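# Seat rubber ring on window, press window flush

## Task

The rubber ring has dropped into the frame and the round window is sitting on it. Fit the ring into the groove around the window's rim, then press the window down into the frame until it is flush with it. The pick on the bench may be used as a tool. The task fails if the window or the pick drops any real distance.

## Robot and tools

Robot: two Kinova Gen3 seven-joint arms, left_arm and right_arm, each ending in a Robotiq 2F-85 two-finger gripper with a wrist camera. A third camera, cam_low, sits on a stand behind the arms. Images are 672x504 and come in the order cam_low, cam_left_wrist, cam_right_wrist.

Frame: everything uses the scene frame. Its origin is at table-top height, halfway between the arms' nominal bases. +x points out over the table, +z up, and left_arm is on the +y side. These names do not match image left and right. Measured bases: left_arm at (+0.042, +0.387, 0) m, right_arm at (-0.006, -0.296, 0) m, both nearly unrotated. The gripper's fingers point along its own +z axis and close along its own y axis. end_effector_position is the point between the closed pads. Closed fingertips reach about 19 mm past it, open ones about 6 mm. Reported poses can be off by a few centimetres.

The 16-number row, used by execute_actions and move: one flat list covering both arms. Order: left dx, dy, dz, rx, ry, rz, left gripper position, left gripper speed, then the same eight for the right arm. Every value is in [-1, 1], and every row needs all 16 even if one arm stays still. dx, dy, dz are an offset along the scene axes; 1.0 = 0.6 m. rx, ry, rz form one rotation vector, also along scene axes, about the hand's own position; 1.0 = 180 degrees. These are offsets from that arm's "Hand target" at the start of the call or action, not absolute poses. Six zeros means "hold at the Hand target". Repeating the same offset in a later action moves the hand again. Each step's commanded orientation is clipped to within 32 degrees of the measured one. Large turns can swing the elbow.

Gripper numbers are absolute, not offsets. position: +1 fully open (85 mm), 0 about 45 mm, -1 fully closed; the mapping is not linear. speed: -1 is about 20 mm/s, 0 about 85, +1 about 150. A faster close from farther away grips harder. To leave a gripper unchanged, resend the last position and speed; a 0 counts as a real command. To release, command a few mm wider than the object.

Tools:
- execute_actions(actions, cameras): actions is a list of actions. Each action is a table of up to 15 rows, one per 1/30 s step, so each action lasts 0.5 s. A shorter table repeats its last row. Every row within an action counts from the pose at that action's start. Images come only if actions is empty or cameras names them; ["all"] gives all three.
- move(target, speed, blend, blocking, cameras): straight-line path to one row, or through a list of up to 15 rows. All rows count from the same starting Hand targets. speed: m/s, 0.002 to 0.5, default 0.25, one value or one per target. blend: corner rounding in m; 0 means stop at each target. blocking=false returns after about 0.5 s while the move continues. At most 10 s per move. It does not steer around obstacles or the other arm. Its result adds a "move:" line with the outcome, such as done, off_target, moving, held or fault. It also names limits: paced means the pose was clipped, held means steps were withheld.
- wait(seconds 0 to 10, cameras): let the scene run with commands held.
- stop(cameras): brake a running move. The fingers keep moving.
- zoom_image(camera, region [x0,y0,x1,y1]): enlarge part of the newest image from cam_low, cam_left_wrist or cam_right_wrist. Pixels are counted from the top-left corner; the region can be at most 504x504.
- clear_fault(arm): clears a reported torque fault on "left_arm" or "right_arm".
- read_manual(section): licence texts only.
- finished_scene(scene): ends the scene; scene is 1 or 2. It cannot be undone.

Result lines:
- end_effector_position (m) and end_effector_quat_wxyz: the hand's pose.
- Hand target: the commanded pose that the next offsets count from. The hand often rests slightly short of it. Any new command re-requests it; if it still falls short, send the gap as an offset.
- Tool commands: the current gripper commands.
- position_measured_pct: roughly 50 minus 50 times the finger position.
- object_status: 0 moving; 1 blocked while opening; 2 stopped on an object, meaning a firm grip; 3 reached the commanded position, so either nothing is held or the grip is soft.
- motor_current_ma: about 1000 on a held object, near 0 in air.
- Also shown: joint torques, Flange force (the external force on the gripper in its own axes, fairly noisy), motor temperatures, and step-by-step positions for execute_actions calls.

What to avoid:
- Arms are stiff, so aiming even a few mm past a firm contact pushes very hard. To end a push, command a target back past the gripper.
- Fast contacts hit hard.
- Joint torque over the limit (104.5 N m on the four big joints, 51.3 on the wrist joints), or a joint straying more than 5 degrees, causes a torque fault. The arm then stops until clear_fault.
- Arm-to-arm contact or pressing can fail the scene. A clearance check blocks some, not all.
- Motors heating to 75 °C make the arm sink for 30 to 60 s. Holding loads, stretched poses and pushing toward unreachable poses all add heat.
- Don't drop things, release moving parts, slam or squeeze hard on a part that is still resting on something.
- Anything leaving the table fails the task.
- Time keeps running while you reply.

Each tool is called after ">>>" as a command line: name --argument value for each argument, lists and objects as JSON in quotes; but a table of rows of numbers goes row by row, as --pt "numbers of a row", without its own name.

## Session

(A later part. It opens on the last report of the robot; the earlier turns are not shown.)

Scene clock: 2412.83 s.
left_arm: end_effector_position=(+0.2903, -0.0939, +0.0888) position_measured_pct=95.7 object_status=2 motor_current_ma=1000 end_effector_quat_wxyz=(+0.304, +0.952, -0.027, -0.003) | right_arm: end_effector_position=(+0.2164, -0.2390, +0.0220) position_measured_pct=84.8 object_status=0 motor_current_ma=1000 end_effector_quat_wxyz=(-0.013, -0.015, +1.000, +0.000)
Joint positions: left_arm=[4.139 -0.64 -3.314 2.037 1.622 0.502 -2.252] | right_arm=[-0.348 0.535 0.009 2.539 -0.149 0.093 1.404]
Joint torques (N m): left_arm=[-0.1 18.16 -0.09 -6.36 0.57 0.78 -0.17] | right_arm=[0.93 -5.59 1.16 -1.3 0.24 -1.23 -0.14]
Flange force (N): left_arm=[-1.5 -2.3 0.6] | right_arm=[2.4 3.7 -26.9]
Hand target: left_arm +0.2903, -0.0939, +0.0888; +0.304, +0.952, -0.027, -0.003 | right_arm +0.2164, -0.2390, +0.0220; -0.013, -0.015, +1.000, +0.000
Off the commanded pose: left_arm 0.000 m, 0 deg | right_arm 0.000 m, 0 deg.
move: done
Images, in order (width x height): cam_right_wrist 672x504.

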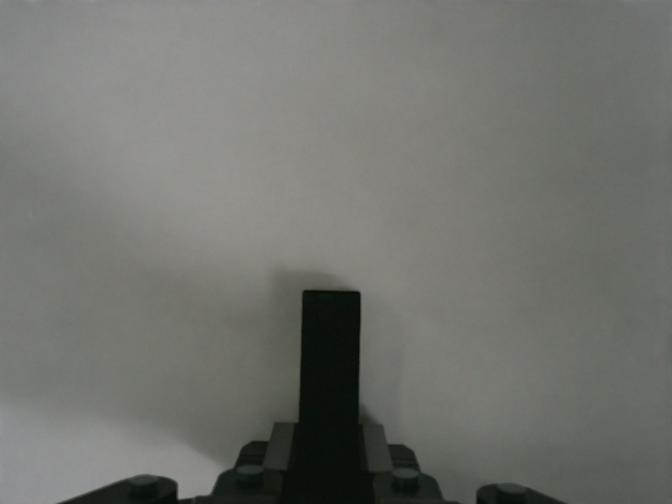

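>>> move --pt "0 0 0 0 0 0 -0.97 -0.3 0.0 0.0 0.04 0 0 0 -0.9 -1" --pt "0 0 0 0 0 0 -0.97 -0.3 -0.03 -0.2 0.04 0 0 0 -0.9 -1" --pt "0 0 0 0 0 0 -0.97 -0.3 -0.03 -0.2 0.005 0 0 0 -0.9 -1" --pt "0 0 0 0 0 0 -0.97 -0.3 -0.03 -0.2 0.005 0 0 0 -0.3 -0.5" --pt "0 0 0 0 0 0 -0.97 -0.3 -0.03 -0.2 0.2 0 0 0 -0.435 0" --speed 0.1

>>> move --pt "0 0 0 0 0 0 -0.97 -0.3 0.146 0.13 0.075 0.427 0 0 -0.435 0" --speed 0.12 --cameras '["all"]'

Scene clock: 2425.73 s.
left_arm: end_effector_position=(+0.2903, -0.0939, +0.0888) position_measured_pct=95.7 object_status=2 motor_current_ma=1000 end_effector_quat_wxyz=(+0.304, +0.952, -0.027, -0.003) | right_arm: end_effector_position=(+0.1984, -0.3590, +0.1420) position_measured_pct=71.9 object_status=0 motor_current_ma=0 end_effector_quat_wxyz=(-0.013, -0.015, +1.000, +0.000)
Joint positions: left_arm=[4.139 -0.64 -3.314 2.037 1.622 0.502 -2.252] | right_arm=[0.2 0.074 -0.019 2.422 0.009 0.671 1.771]
Joint torques (N m): left_arm=[-0.05 18.22 -0.15 -6.36 0.59 0.77 -0.19] | right_arm=[0.91 -6.53 1.02 -5.17 0.27 -0.45 -0.08]
Flange force (N): left_arm=[-1.3 -2.2 0.6] | right_arm=[-0.7 4.0 -3.6]
Hand target: left_arm +0.2903, -0.0939, +0.0888; +0.304, +0.952, -0.027, -0.003 | right_arm +0.1984, -0.3590, +0.1420; -0.013, -0.015, +1.000, +0.000
Off the commanded pose: left_arm 0.000 m, 0 deg | right_arm 0.000 m, 0 deg.
move: done

Scene clock: 2431.73 s.
left_arm: end_effector_position=(+0.2903, -0.0939, +0.0888) position_measured_pct=95.7 object_status=2 motor_current_ma=1000 end_effector_quat_wxyz=(+0.304, +0.952, -0.027, -0.003) | right_arm: end_effector_position=(+0.2860, -0.2810, +0.1870) position_measured_pct=71.9 object_status=3 motor_current_ma=0 end_effector_quat_wxyz=(-0.001, -0.020, +0.783, +0.622)
Joint positions: left_arm=[4.139 -0.64 -3.314 2.037 1.622 0.502 -2.252] | right_arm=[0.803 0.868 -0.132 1.965 -0.768 1.489 2.869]
Joint torques (N m): left_arm=[-0.08 18.15 -0.1 -6.35 0.55 0.78 -0.15] | right_arm=[1 -15.98 -0.9 -0.64 -0.59 2.33 -0.22]
Flange force (N): left_arm=[-1.6 -2.5 0.7] | right_arm=[-2.4 0.6 1.1]
Hand target: left_arm +0.2903, -0.0939, +0.0888; +0.304, +0.952, -0.027, -0.003 | right_arm +0.2860, -0.2810, +0.1870; -0.001, -0.020, +0.783, +0.622
Off the commanded pose: left_arm 0.000 m, 0 deg | right_arm 0.000 m, 0 deg.
move: done

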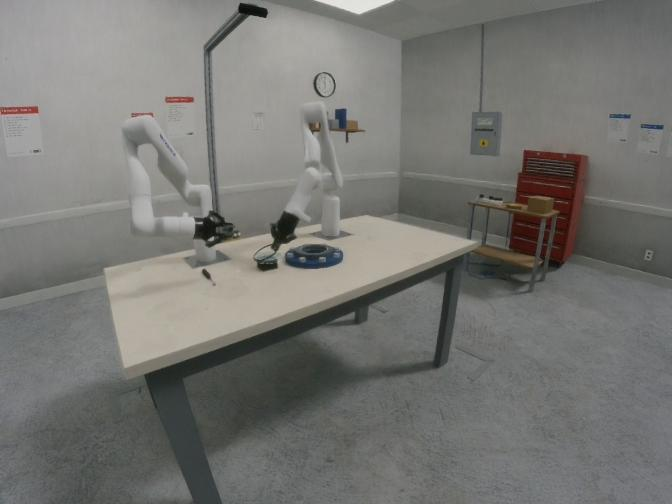

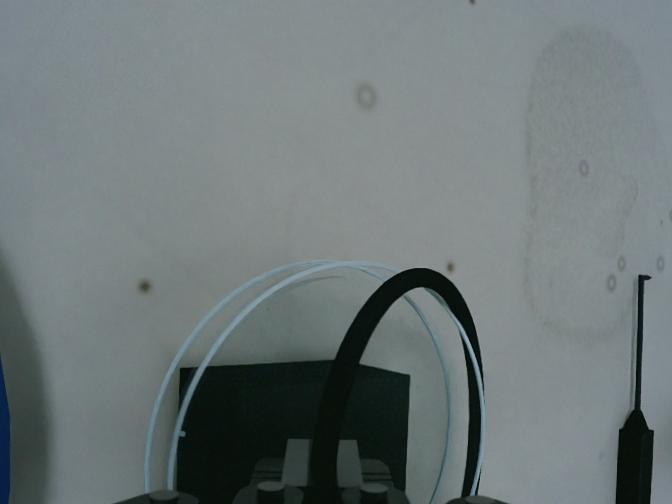

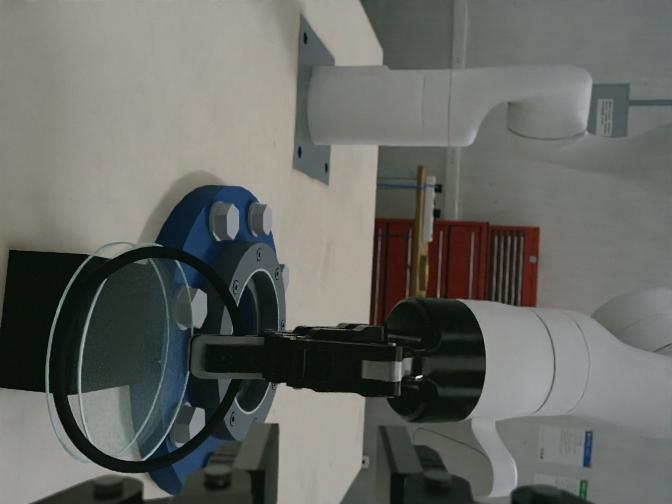

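>>> move --pt "0 0 0 0 0 0 -0.97 -0.3 0 0.0 -0.182 0 0 0 -0.435 0" --pt "0 0 0 0 0 0 -0.97 -0.3 0 0.1233 -0.2133 0 0 0 -0.435 0" --speed 0.06 --cameras '["all"]'

>>> zoom_image --camera "cam_low" --region '[230, 240, 280, 290]'

Scene clock: 2440.77 s.
left_arm: end_effector_position=(+0.2903, -0.0939, +0.0888) position_measured_pct=95.7 object_status=2 motor_current_ma=1000 end_effector_quat_wxyz=(+0.304, +0.952, -0.027, -0.003) | right_arm: end_effector_position=(+0.2860, -0.2071, +0.0590) position_measured_pct=71.9 object_status=3 motor_current_ma=0 end_effector_quat_wxyz=(-0.001, -0.020, +0.783, +0.622)
Joint positions: left_arm=[4.139 -0.64 -3.314 2.037 1.622 0.502 -2.252] | right_arm=[0.713 1.193 -0.203 2.021 -0.894 1.154 3.095]
Joint torques (N m): left_arm=[-0.08 18.17 -0.12 -6.37 0.54 0.78 -0.15] | right_arm=[0.9 -16.33 -1.76 2.18 0.15 2.55 -0.16]
Flange force (N): left_arm=[-1.7 -2.6 0.7] | right_arm=[-1.7 0.6 3.1]
Hand target: left_arm +0.2903, -0.0939, +0.0888; +0.304, +0.952, -0.027, -0.003 | right_arm +0.2860, -0.2070, +0.0590; -0.001, -0.020, +0.783, +0.622
Off the commanded pose: left_arm 0.000 m, 0 deg | right_arm 0.000 m, 0 deg.
move: done

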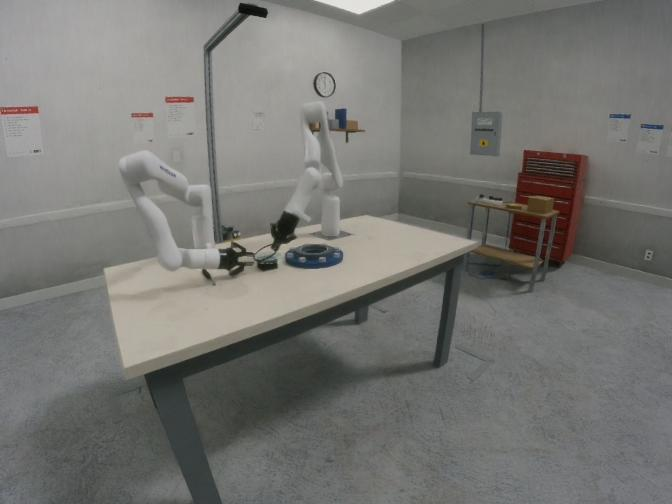

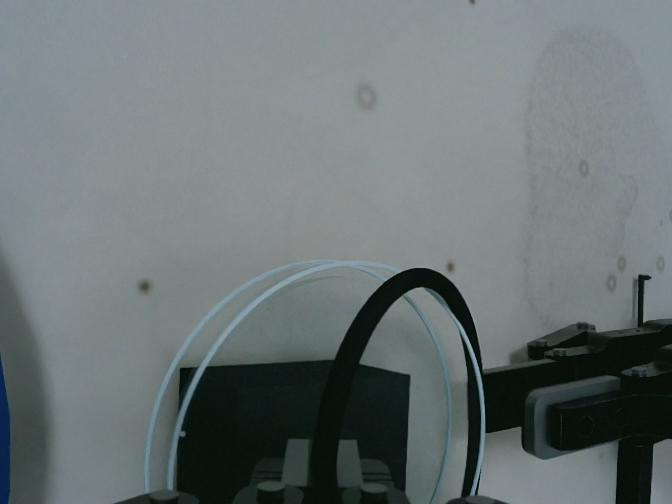

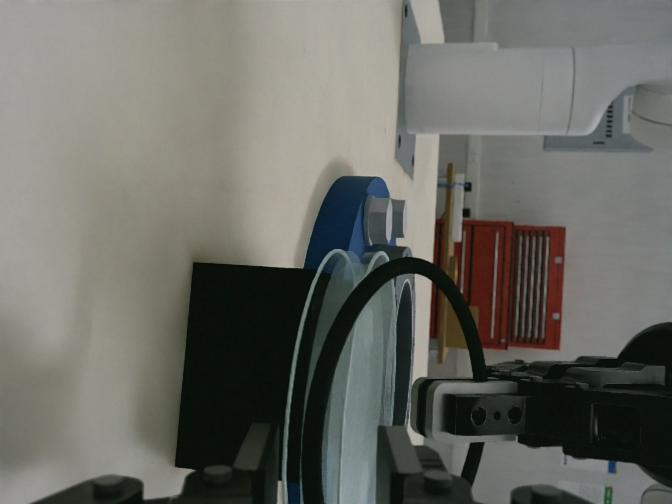

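Scaled by 10.080 from the camera's 672x504 image, which has a finer 960x720 frame.

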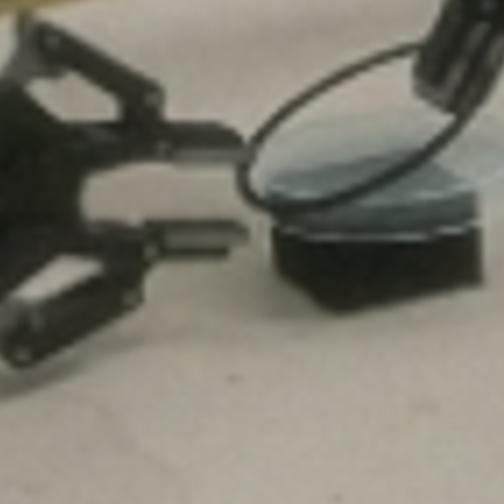

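>>> move --pt "0 0 0 0 0 0 -0.97 -0.3 0 0.03 -0.0058 0 0 0 -0.435 0" --speed 0.02 --cameras '["all"]'

>>> zoom_image --camera "cam_low" --region '[240, 240, 280, 280]'

>>> zoom_image --camera "cam_left_wrist" --region '[380, 250, 600, 504]'

Scene clock: 2450.00 s.
left_arm: end_effector_position=(+0.2903, -0.0939, +0.0888) position_measured_pct=95.7 object_status=2 motor_current_ma=1000 end_effector_quat_wxyz=(+0.304, +0.952, -0.027, -0.003) | right_arm: end_effector_position=(+0.2860, -0.1891, +0.0555) position_measured_pct=71.9 object_status=3 motor_current_ma=0 end_effector_quat_wxyz=(-0.001, -0.020, +0.783, +0.622)
Joint positions: left_arm=[4.139 -0.64 -3.314 2.037 1.622 0.502 -2.252] | right_arm=[0.692 1.207 -0.228 2.047 -0.933 1.11 3.119]
Joint torques (N m): left_arm=[-0.07 18.19 -0.12 -6.37 0.57 0.78 -0.15] | right_arm=[0.94 -16.1 -2.42 2.91 0.07 2.39 -0.14]
Flange force (N): left_arm=[-1.5 -2.5 0.7] | right_arm=[-2.7 -0.4 1.4]
Hand target: left_arm +0.2903, -0.0939, +0.0888; +0.304, +0.952, -0.027, -0.003 | right_arm +0.2860, -0.1890, +0.0555; -0.001, -0.020, +0.783, +0.622
Off the commanded pose: left_arm 0.000 m, 0 deg | right_arm 0.000 m, 0 deg.
move: done

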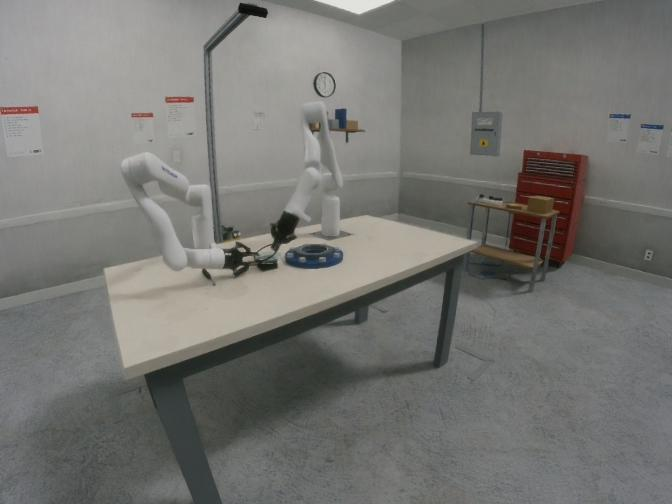

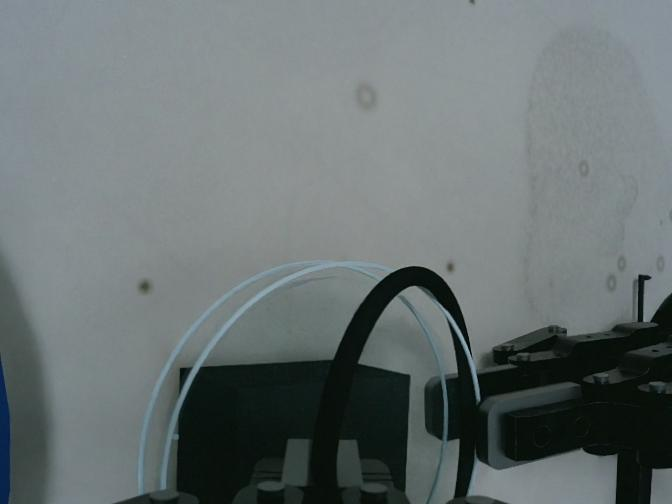

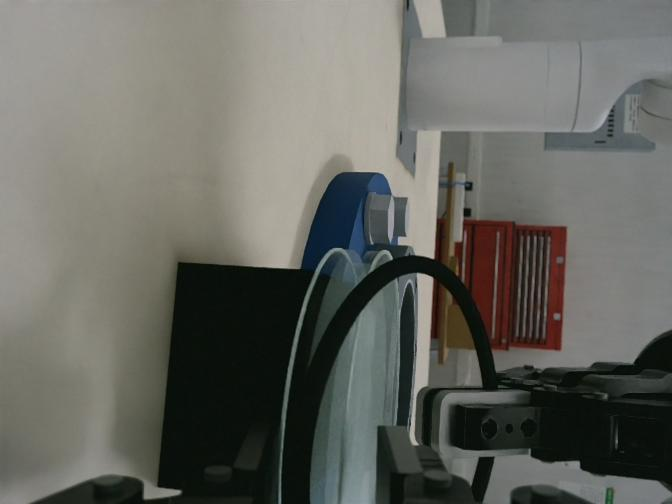

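Scaled by 12.600 from the camera's 672x504 image, which has a finer 960x720 frame.

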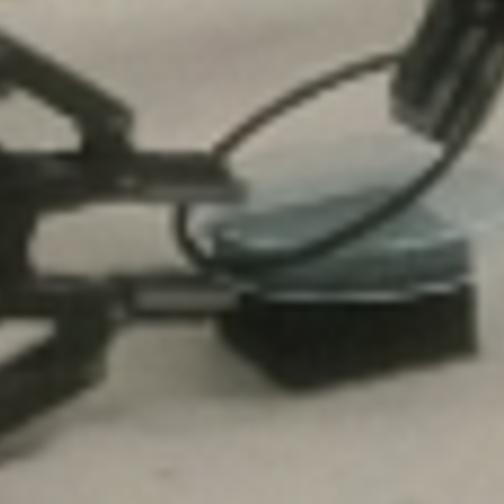

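Scaled by 1.984.

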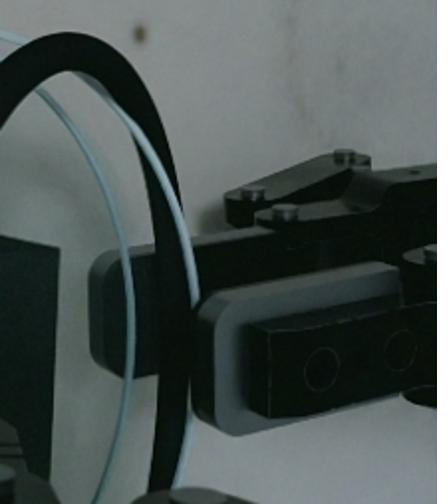

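>>> move --pt "0 0.007 0 0 0 0 -0.97 -0.3 0 0.0 0.002 0 0 0 -0.435 0" --pt "0 0.007 0 0 0 0 -0.97 -0.3 0 0.005 0.002 0 0 0 -0.6 -1" --speed 0.02 --cameras '["all"]'

>>> zoom_image --camera "cam_low" --region '[240, 240, 280, 280]'

>>> zoom_image --camera "cam_left_wrist" --region '[380, 250, 600, 504]'

>>> zoom_image --camera "cam_right_wrist" --region '[220, 230, 500, 504]'

Scene clock: 2463.87 s.
left_arm: end_effector_position=(+0.2902, -0.0897, +0.0888) position_measured_pct=95.7 object_status=2 motor_current_ma=1000 end_effector_quat_wxyz=(+0.304, +0.952, -0.027, -0.003) | right_arm: end_effector_position=(+0.2860, -0.1860, +0.0567) position_measured_pct=80.1 object_status=0 motor_current_ma=0 end_effector_quat_wxyz=(-0.001, -0.020, +0.783, +0.622)
Joint positions: left_arm=[4.134 -0.636 -3.316 2.048 1.629 0.506 -2.267] | right_arm=[0.689 1.205 -0.232 2.053 -0.94 1.104 3.122]
Joint torques (N m): left_arm=[-0.08 18.06 -0.16 -6.33 0.59 0.8 -0.16] | right_arm=[0.79 -16.04 -2.41 2.81 0.17 2.58 -0.14]
Flange force (N): left_arm=[-1.6 -2.4 0.6] | right_arm=[-2.0 -0.1 2.1]
Hand target: left_arm +0.2902, -0.0897, +0.0888; +0.304, +0.952, -0.027, -0.003 | right_arm +0.2860, -0.1860, +0.0567; -0.001, -0.020, +0.783, +0.622
Off the commanded pose: left_arm 0.000 m, 0 deg | right_arm 0.000 m, 0 deg.
move: done

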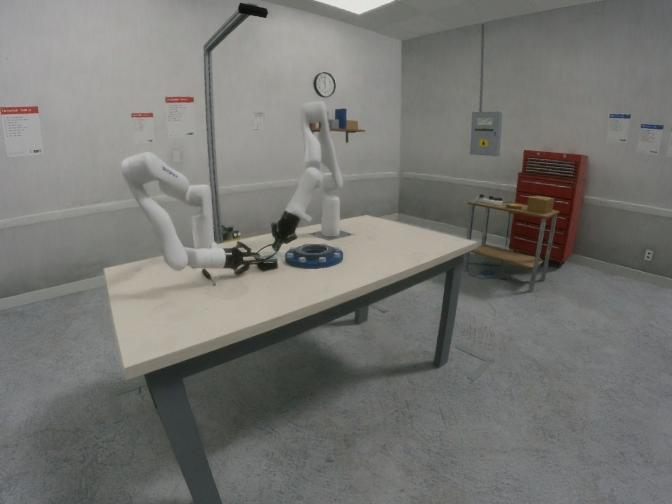

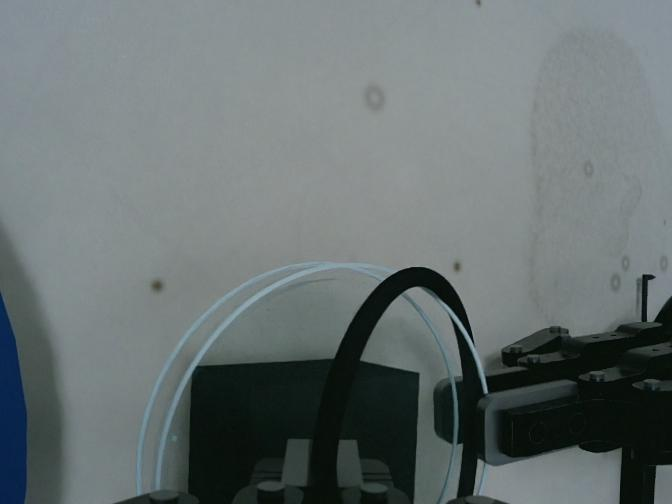

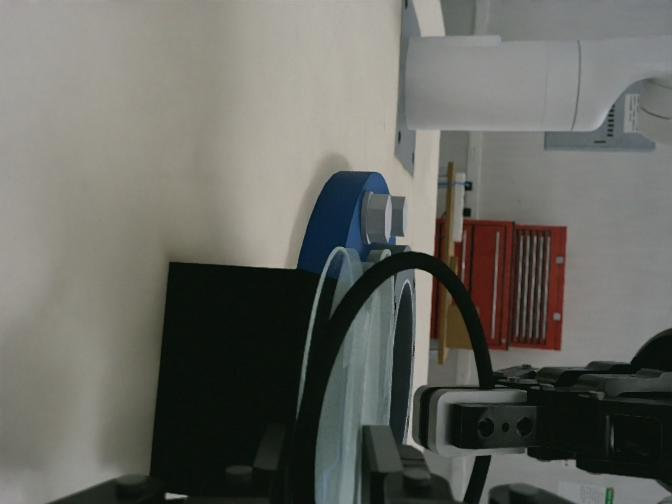

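Scaled by 12.600 from the camera's 672x504 image, which has a finer 960x720 frame.

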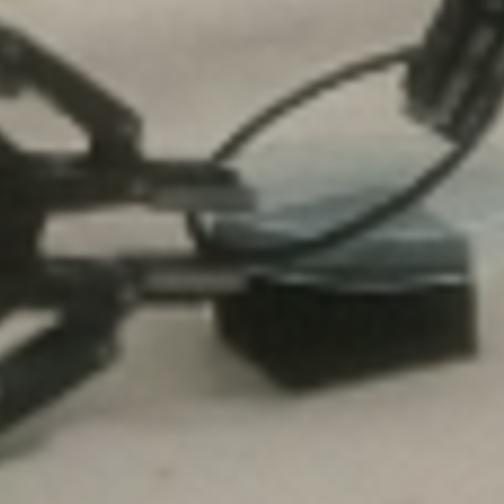

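Scaled by 1.984.

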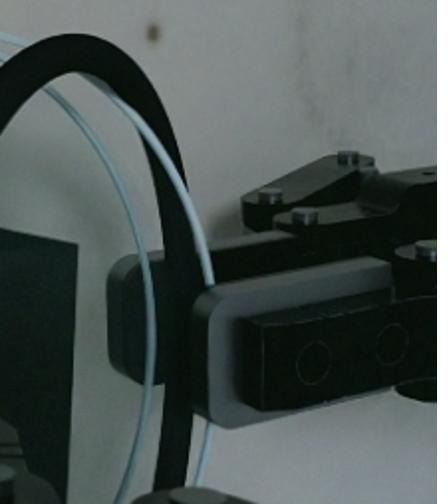

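Scaled by 1.800.

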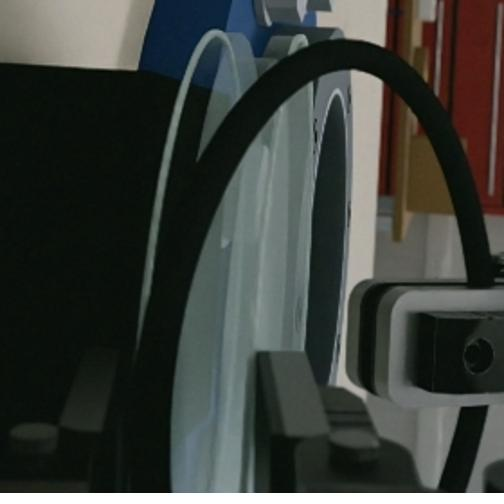

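>>> execute_actions --actions '[]'

Scene clock: 2489.37 s.
left_arm: end_effector_position=(+0.2902, -0.0897, +0.0888) position_measured_pct=95.7 object_status=2 motor_current_ma=1000 end_effector_quat_wxyz=(+0.304, +0.952, -0.027, -0.003) | right_arm: end_effector_position=(+0.2860, -0.1860, +0.0567) position_measured_pct=80.1 object_status=3 motor_current_ma=30 end_effector_quat_wxyz=(-0.001, -0.020, +0.783, +0.622)
Joint positions: left_arm=[4.134 -0.636 -3.316 2.048 1.629 0.506 -2.267] | right_arm=[0.689 1.205 -0.232 2.053 -0.94 1.104 3.122]
Joint velocities: within noise
Joint torques (N m): left_arm=[-0.08 18.06 -0.09 -6.33 0.58 0.77 -0.17] | right_arm=[0.84 -16.06 -2.29 2.77 0.16 2.6 -0.15]
Motor temperatures (°C): left_arm=[32 40 30 29 38 41 33] | right_arm=[34 29 27 30 34 37 37]
Flange force (N): left_arm=[-1.5 -2.4 0.6] | right_arm=[-2.0 0.0 2.5]
Hand target: left_arm +0.2902, -0.0897, +0.0888; +0.304, +0.952, -0.027, -0.003 | right_arm +0.2860, -0.1860, +0.0567; -0.001, -0.020, +0.783, +0.622
Tool commands: left_gripper/position=-0.97 left_gripper/speed=-0.3 right_gripper/position=-0.6 right_gripper/speed=-1.0
Off the commanded pose: left_arm 0.000 m, 0 deg | right_arm 0.000 m, 0 deg.

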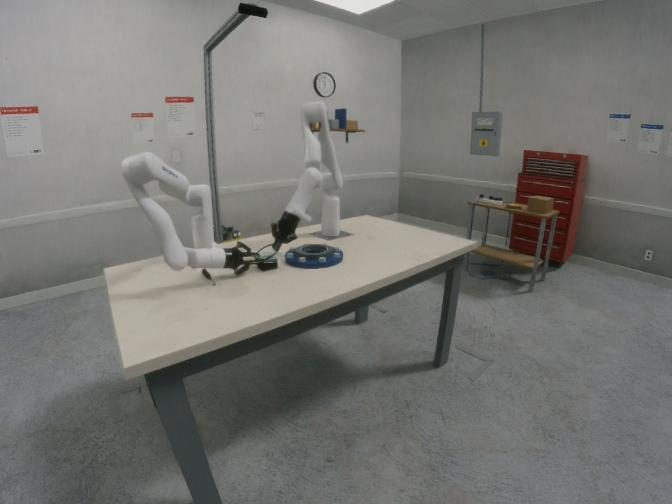

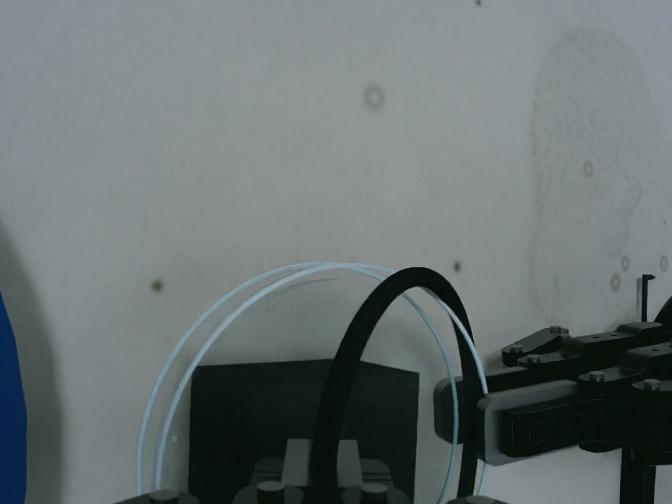

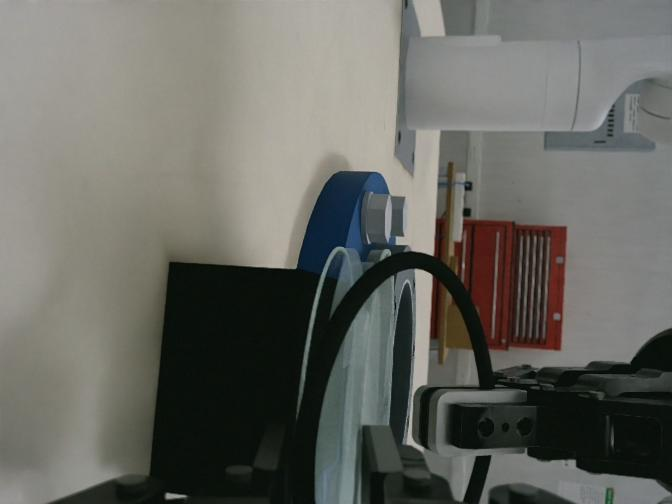

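>>> zoom_image --camera "cam_right_wrist" --region '[220, 240, 500, 504]'

>>> zoom_image --camera "cam_left_wrist" --region '[300, 240, 560, 504]'

>>> zoom_image --camera "cam_low" --region '[220, 220, 310, 290]'

Scaled by 1.800.

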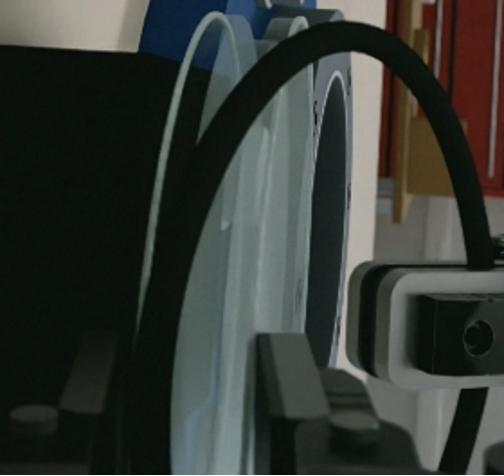

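Scaled by 1.909.

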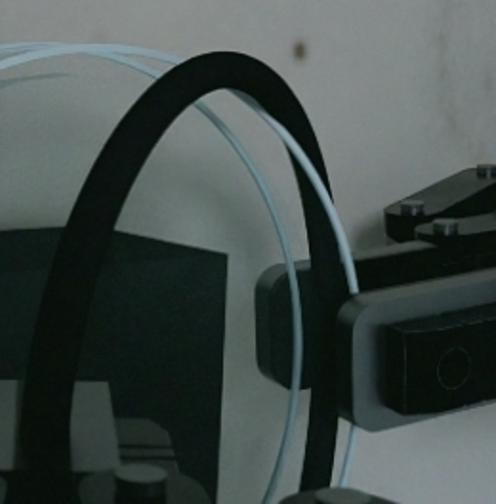

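Scaled by 5.600 from the camera's 672x504 image, which has a finer 960x720 frame.

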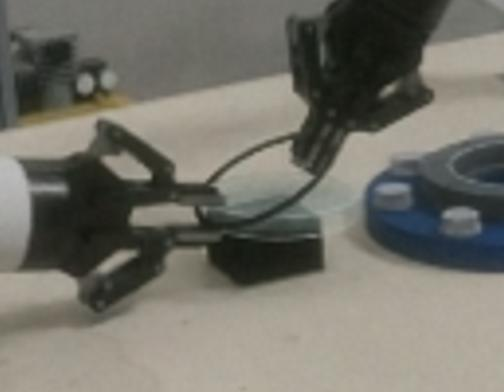

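>>> move --pt "0 0 0 0 0 0 -0.97 -0.3 0 0.0067 0 0 0 0 -0.6 -1" --pt "0 0 0.01 0 0 0 -0.97 -0.3 0 0.0067 0.01 0 0 0 -0.6 -1" --speed 0.03 --cameras '["all"]'

>>> zoom_image --camera "cam_left_wrist" --region '[300, 240, 560, 504]'

>>> zoom_image --camera "cam_low" --region '[220, 220, 310, 290]'

Scene clock: 2544.23 s.
left_arm: end_effector_position=(+0.2903, -0.0897, +0.0948) position_measured_pct=95.7 object_status=2 motor_current_ma=1000 end_effector_quat_wxyz=(+0.304, +0.952, -0.027, -0.003) | right_arm: end_effector_position=(+0.2860, -0.1820, +0.0627) position_measured_pct=80.1 object_status=3 motor_current_ma=30 end_effector_quat_wxyz=(-0.001, -0.020, +0.783, +0.622)
Joint positions: left_arm=[4.135 -0.622 -3.318 2.045 1.596 0.505 -2.232] | right_arm=[0.684 1.19 -0.24 2.067 -0.95 1.1 3.12]
Joint torques (N m): left_arm=[-0.08 17.94 -0.13 -6.5 0.51 0.76 -0.3] | right_arm=[1.03 -15.88 -2.25 2.55 0.11 2.51 -0.15]
Flange force (N): left_arm=[-1.6 -1.9 0.4] | right_arm=[-1.9 0.6 2.7]
Hand target: left_arm +0.2903, -0.0897, +0.0948; +0.304, +0.952, -0.027, -0.003 | right_arm +0.2860, -0.1820, +0.0627; -0.001, -0.020, +0.783, +0.622
Off the commanded pose: left_arm 0.000 m, 0 deg | right_arm 0.000 m, 0 deg.
move: done

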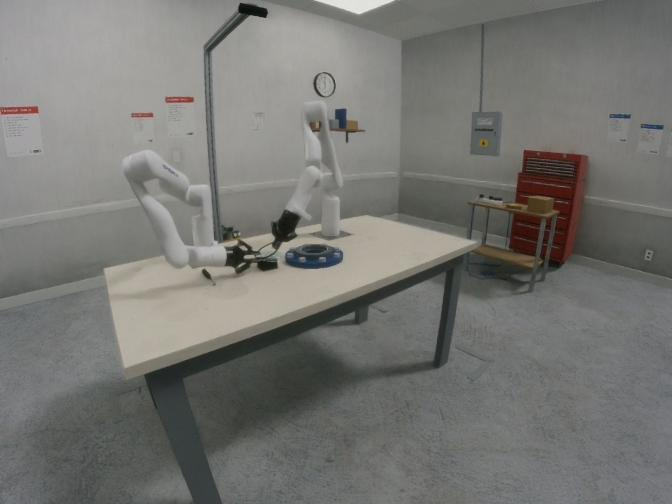

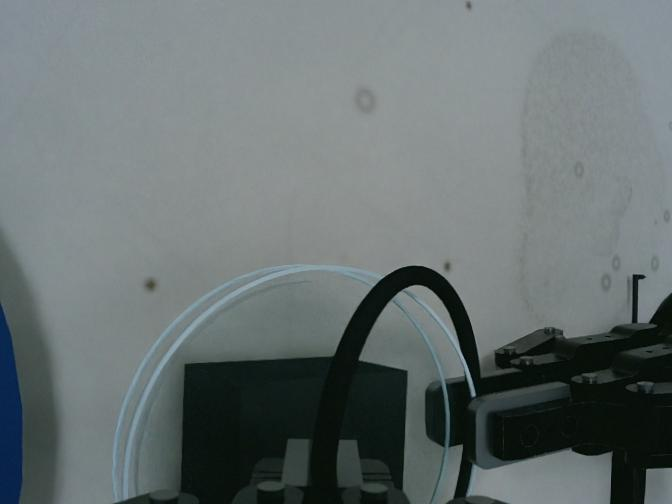

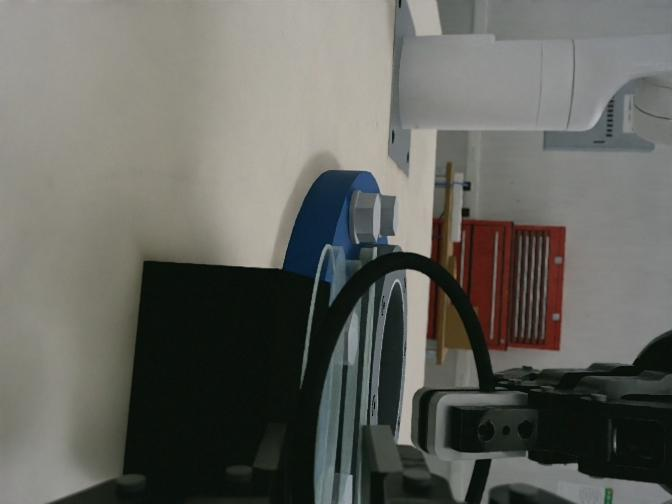

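Scaled by 1.909.

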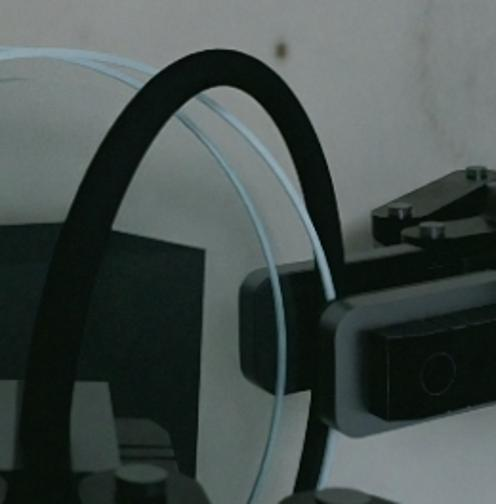

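Scaled by 5.600 from the camera's 672x504 image, which has a finer 960x720 frame.

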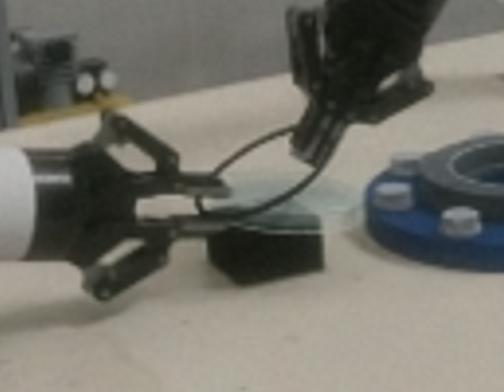

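>>> move --target '[0,0,0.018,0,0,0,-0.97,-0.3, 0,0,0.018,0,0,0,-0.6,-1]' --speed 0.02 --cameras '["all"]'

>>> zoom_image --camera "cam_right_wrist" --region '[220, 240, 500, 504]'

>>> zoom_image --camera "cam_low" --region '[220, 220, 310, 290]'

Scene clock: 2549.30 s.
left_arm: end_effector_position=(+0.2902, -0.0897, +0.1056) position_measured_pct=95.7 object_status=2 motor_current_ma=1000 end_effector_quat_wxyz=(+0.304, +0.952, -0.027, -0.003) | right_arm: end_effector_position=(+0.2860, -0.1820, +0.0735) position_measured_pct=80.1 object_status=3 motor_current_ma=30 end_effector_quat_wxyz=(-0.001, -0.020, +0.783, +0.622)
Joint positions: left_arm=[4.141 -0.597 -3.325 2.039 1.537 0.507 -2.167] | right_arm=[0.685 1.161 -0.242 2.081 -0.951 1.109 3.107]
Joint torques (N m): left_arm=[-0.06 17.8 -0.17 -6.7 0.71 0.65 -0.2] | right_arm=[1.01 -15.79 -2.17 2.42 0.1 2.5 -0.16]
Flange force (N): left_arm=[-1.0 -1.7 0.2] | right_arm=[-2.0 0.6 2.8]
Hand target: left_arm +0.2903, -0.0897, +0.1056; +0.304, +0.952, -0.027, -0.003 | right_arm +0.2860, -0.1820, +0.0735; -0.001, -0.020, +0.783, +0.622
Off the commanded pose: left_arm 0.000 m, 0 deg | right_arm 0.000 m, 0 deg.
move: done

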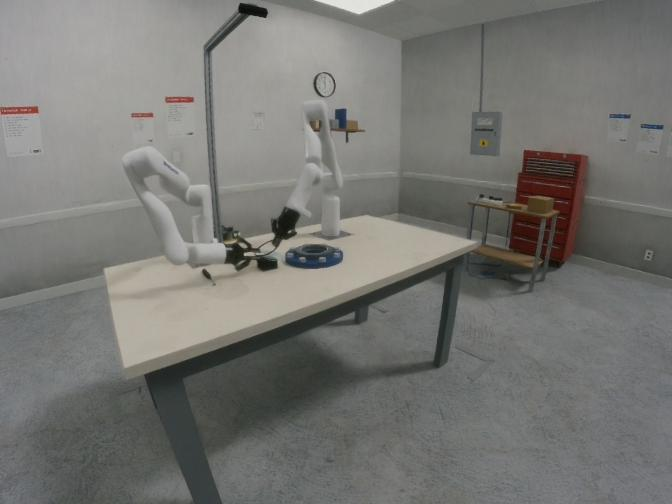

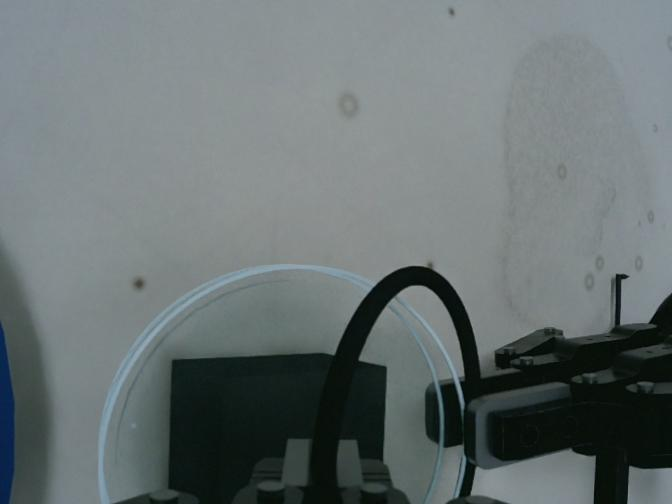

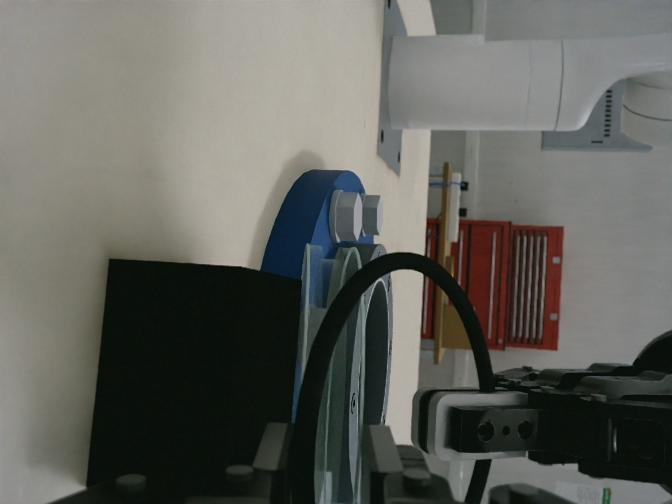

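Scaled by 1.800.

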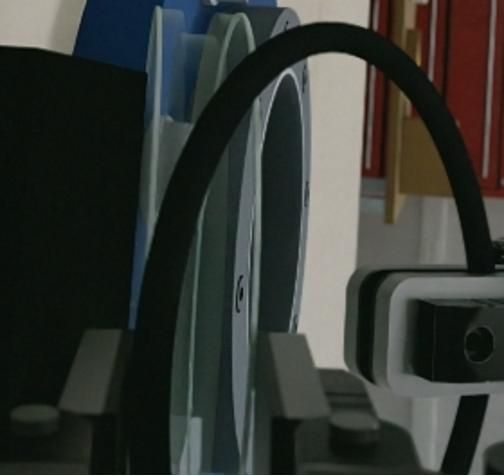

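Scaled by 5.600 from the camera's 672x504 image, which has a finer 960x720 frame.

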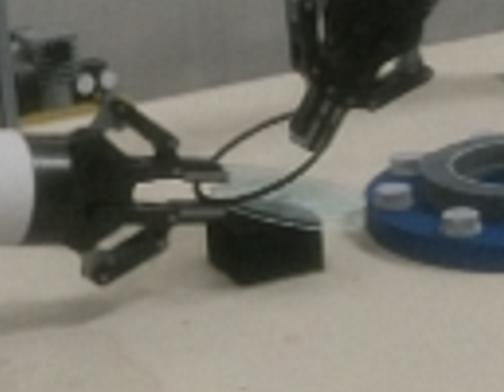

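>>> move --pt "0 0 0.004 0 0 0 -0.97 -0.3 0 0 0.003 0 0 0 -0.6 -1" --pt "0 0 0.004 0 0 0 -0.97 -0.3 0 0 0.003 0 0 0 -0.66 -1" --speed 0.02 --cameras '["all"]'

>>> zoom_image --camera "cam_right_wrist" --region '[220, 240, 500, 504]'

Scene clock: 2561.37 s.
left_arm: end_effector_position=(+0.2903, -0.0897, +0.1080) position_measured_pct=95.7 object_status=2 motor_current_ma=1000 end_effector_quat_wxyz=(+0.304, +0.952, -0.027, -0.003) | right_arm: end_effector_position=(+0.2860, -0.1820, +0.0753) position_measured_pct=83.1 object_status=0 motor_current_ma=0 end_effector_quat_wxyz=(-0.001, -0.020, +0.783, +0.622)
Joint positions: left_arm=[4.142 -0.591 -3.327 2.037 1.524 0.508 -2.152] | right_arm=[0.685 1.156 -0.243 2.083 -0.951 1.111 3.105]
Joint torques (N m): left_arm=[-0.03 17.76 -0.21 -6.77 0.64 0.65 -0.14] | right_arm=[0.99 -15.89 -2.22 2.41 0.05 2.49 -0.12]
Flange force (N): left_arm=[-1.5 -2.5 0.7] | right_arm=[-2.0 0.2 2.6]
Hand target: left_arm +0.2903, -0.0897, +0.1080; +0.304, +0.952, -0.027, -0.003 | right_arm +0.2860, -0.1820, +0.0753; -0.001, -0.020, +0.783, +0.622
Off the commanded pose: left_arm 0.000 m, 0 deg | right_arm 0.000 m, 0 deg.
move: done

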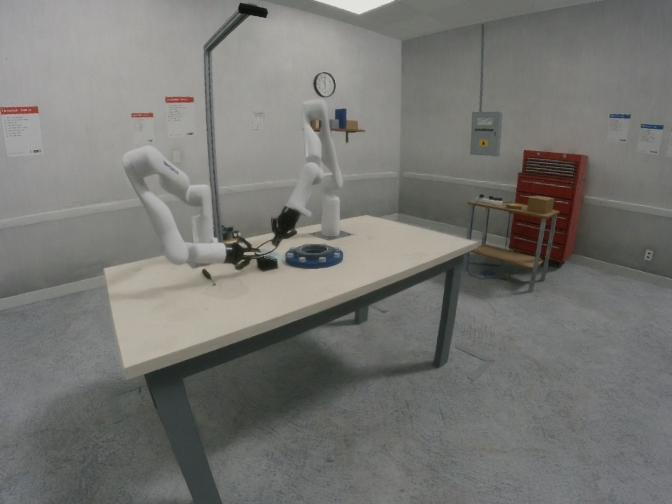

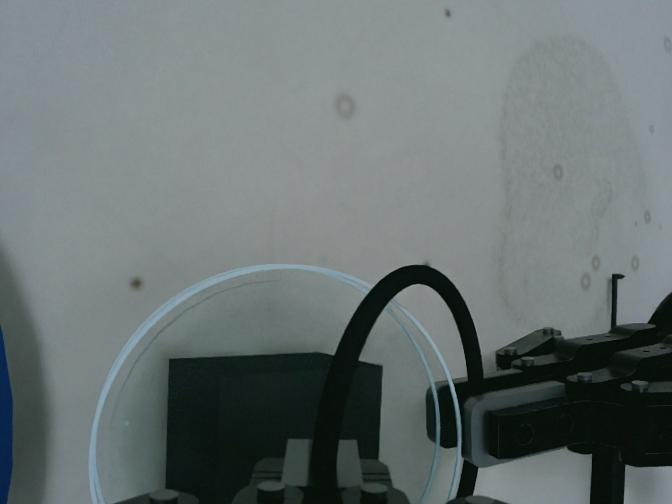

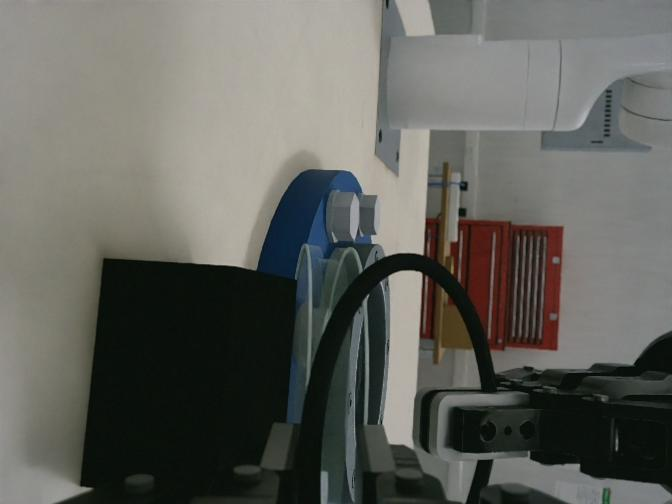

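Scaled by 1.800.

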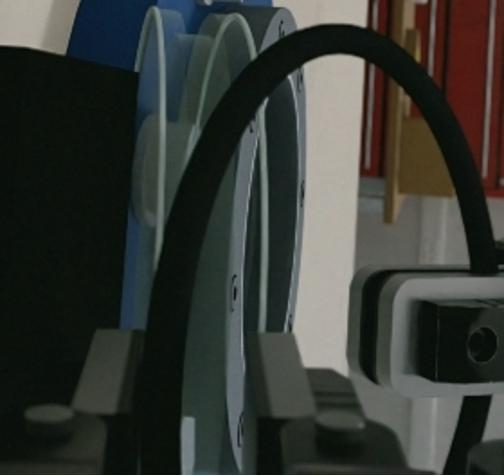

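>>> move --pt "0 0.005 0 0 0 0 -0.97 -0.3 0 0 0 0 0 0 -0.66 -1" --speed 0.02 --cameras '["cam_left_wrist","cam_right_wrist"]'

>>> zoom_image --camera "cam_right_wrist" --region '[220, 240, 500, 504]'

>>> zoom_image --camera "cam_left_wrist" --region '[300, 240, 560, 504]'

Scene clock: 2567.97 s.
left_arm: end_effector_position=(+0.2903, -0.0867, +0.1080) position_measured_pct=95.7 object_status=2 motor_current_ma=1000 end_effector_quat_wxyz=(+0.304, +0.952, -0.027, -0.003) | right_arm: end_effector_position=(+0.2860, -0.1820, +0.0753) position_measured_pct=83.1 object_status=3 motor_current_ma=0 end_effector_quat_wxyz=(-0.001, -0.020, +0.783, +0.622)
Joint positions: left_arm=[4.138 -0.589 -3.328 2.044 1.528 0.51 -2.163] | right_arm=[0.685 1.156 -0.243 2.083 -0.951 1.111 3.105]
Joint torques (N m): left_arm=[-0.22 17.59 -0.16 -6.63 0.56 0.66 -0.19] | right_arm=[0.96 -15.82 -2.29 2.39 0.04 2.51 -0.15]
Flange force (N): left_arm=[-1.7 -2.0 0.8] | right_arm=[-1.8 0.3 2.5]
Hand target: left_arm +0.2903, -0.0867, +0.1080; +0.304, +0.952, -0.027, -0.003 | right_arm +0.2860, -0.1820, +0.0753; -0.001, -0.020, +0.783, +0.622
Off the commanded pose: left_arm 0.000 m, 0 deg | right_arm 0.000 m, 0 deg.
move: done
Images, in order (width x height): cam_left_wrist 672x504, cam_right_wrist 672x504.

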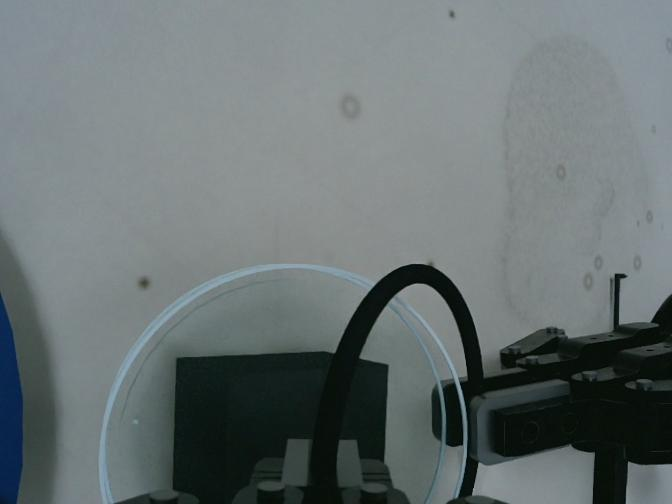

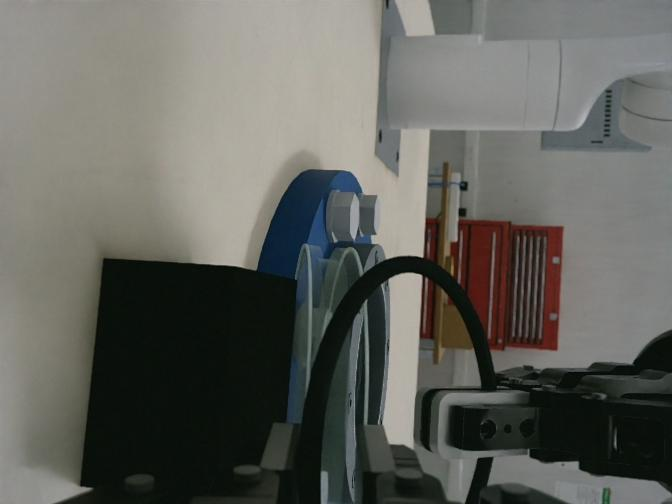

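Scaled by 1.800.

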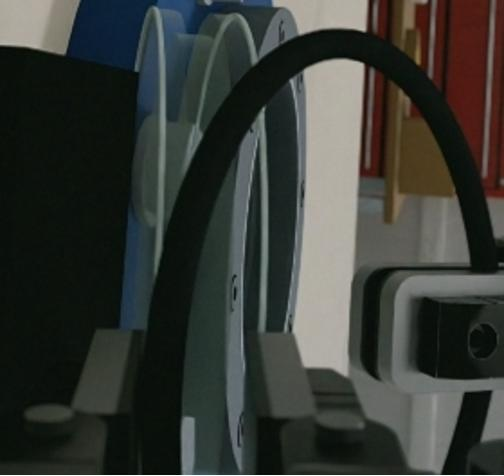

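Scaled by 1.909.

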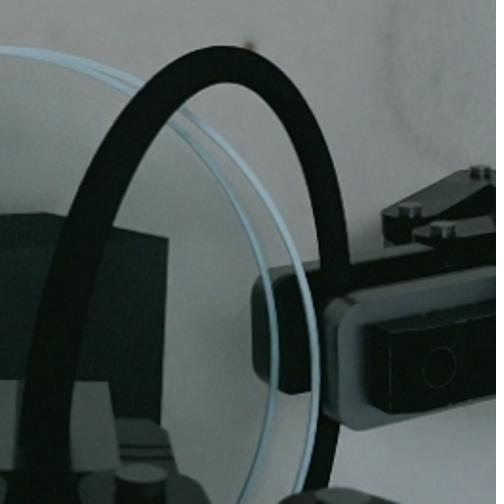

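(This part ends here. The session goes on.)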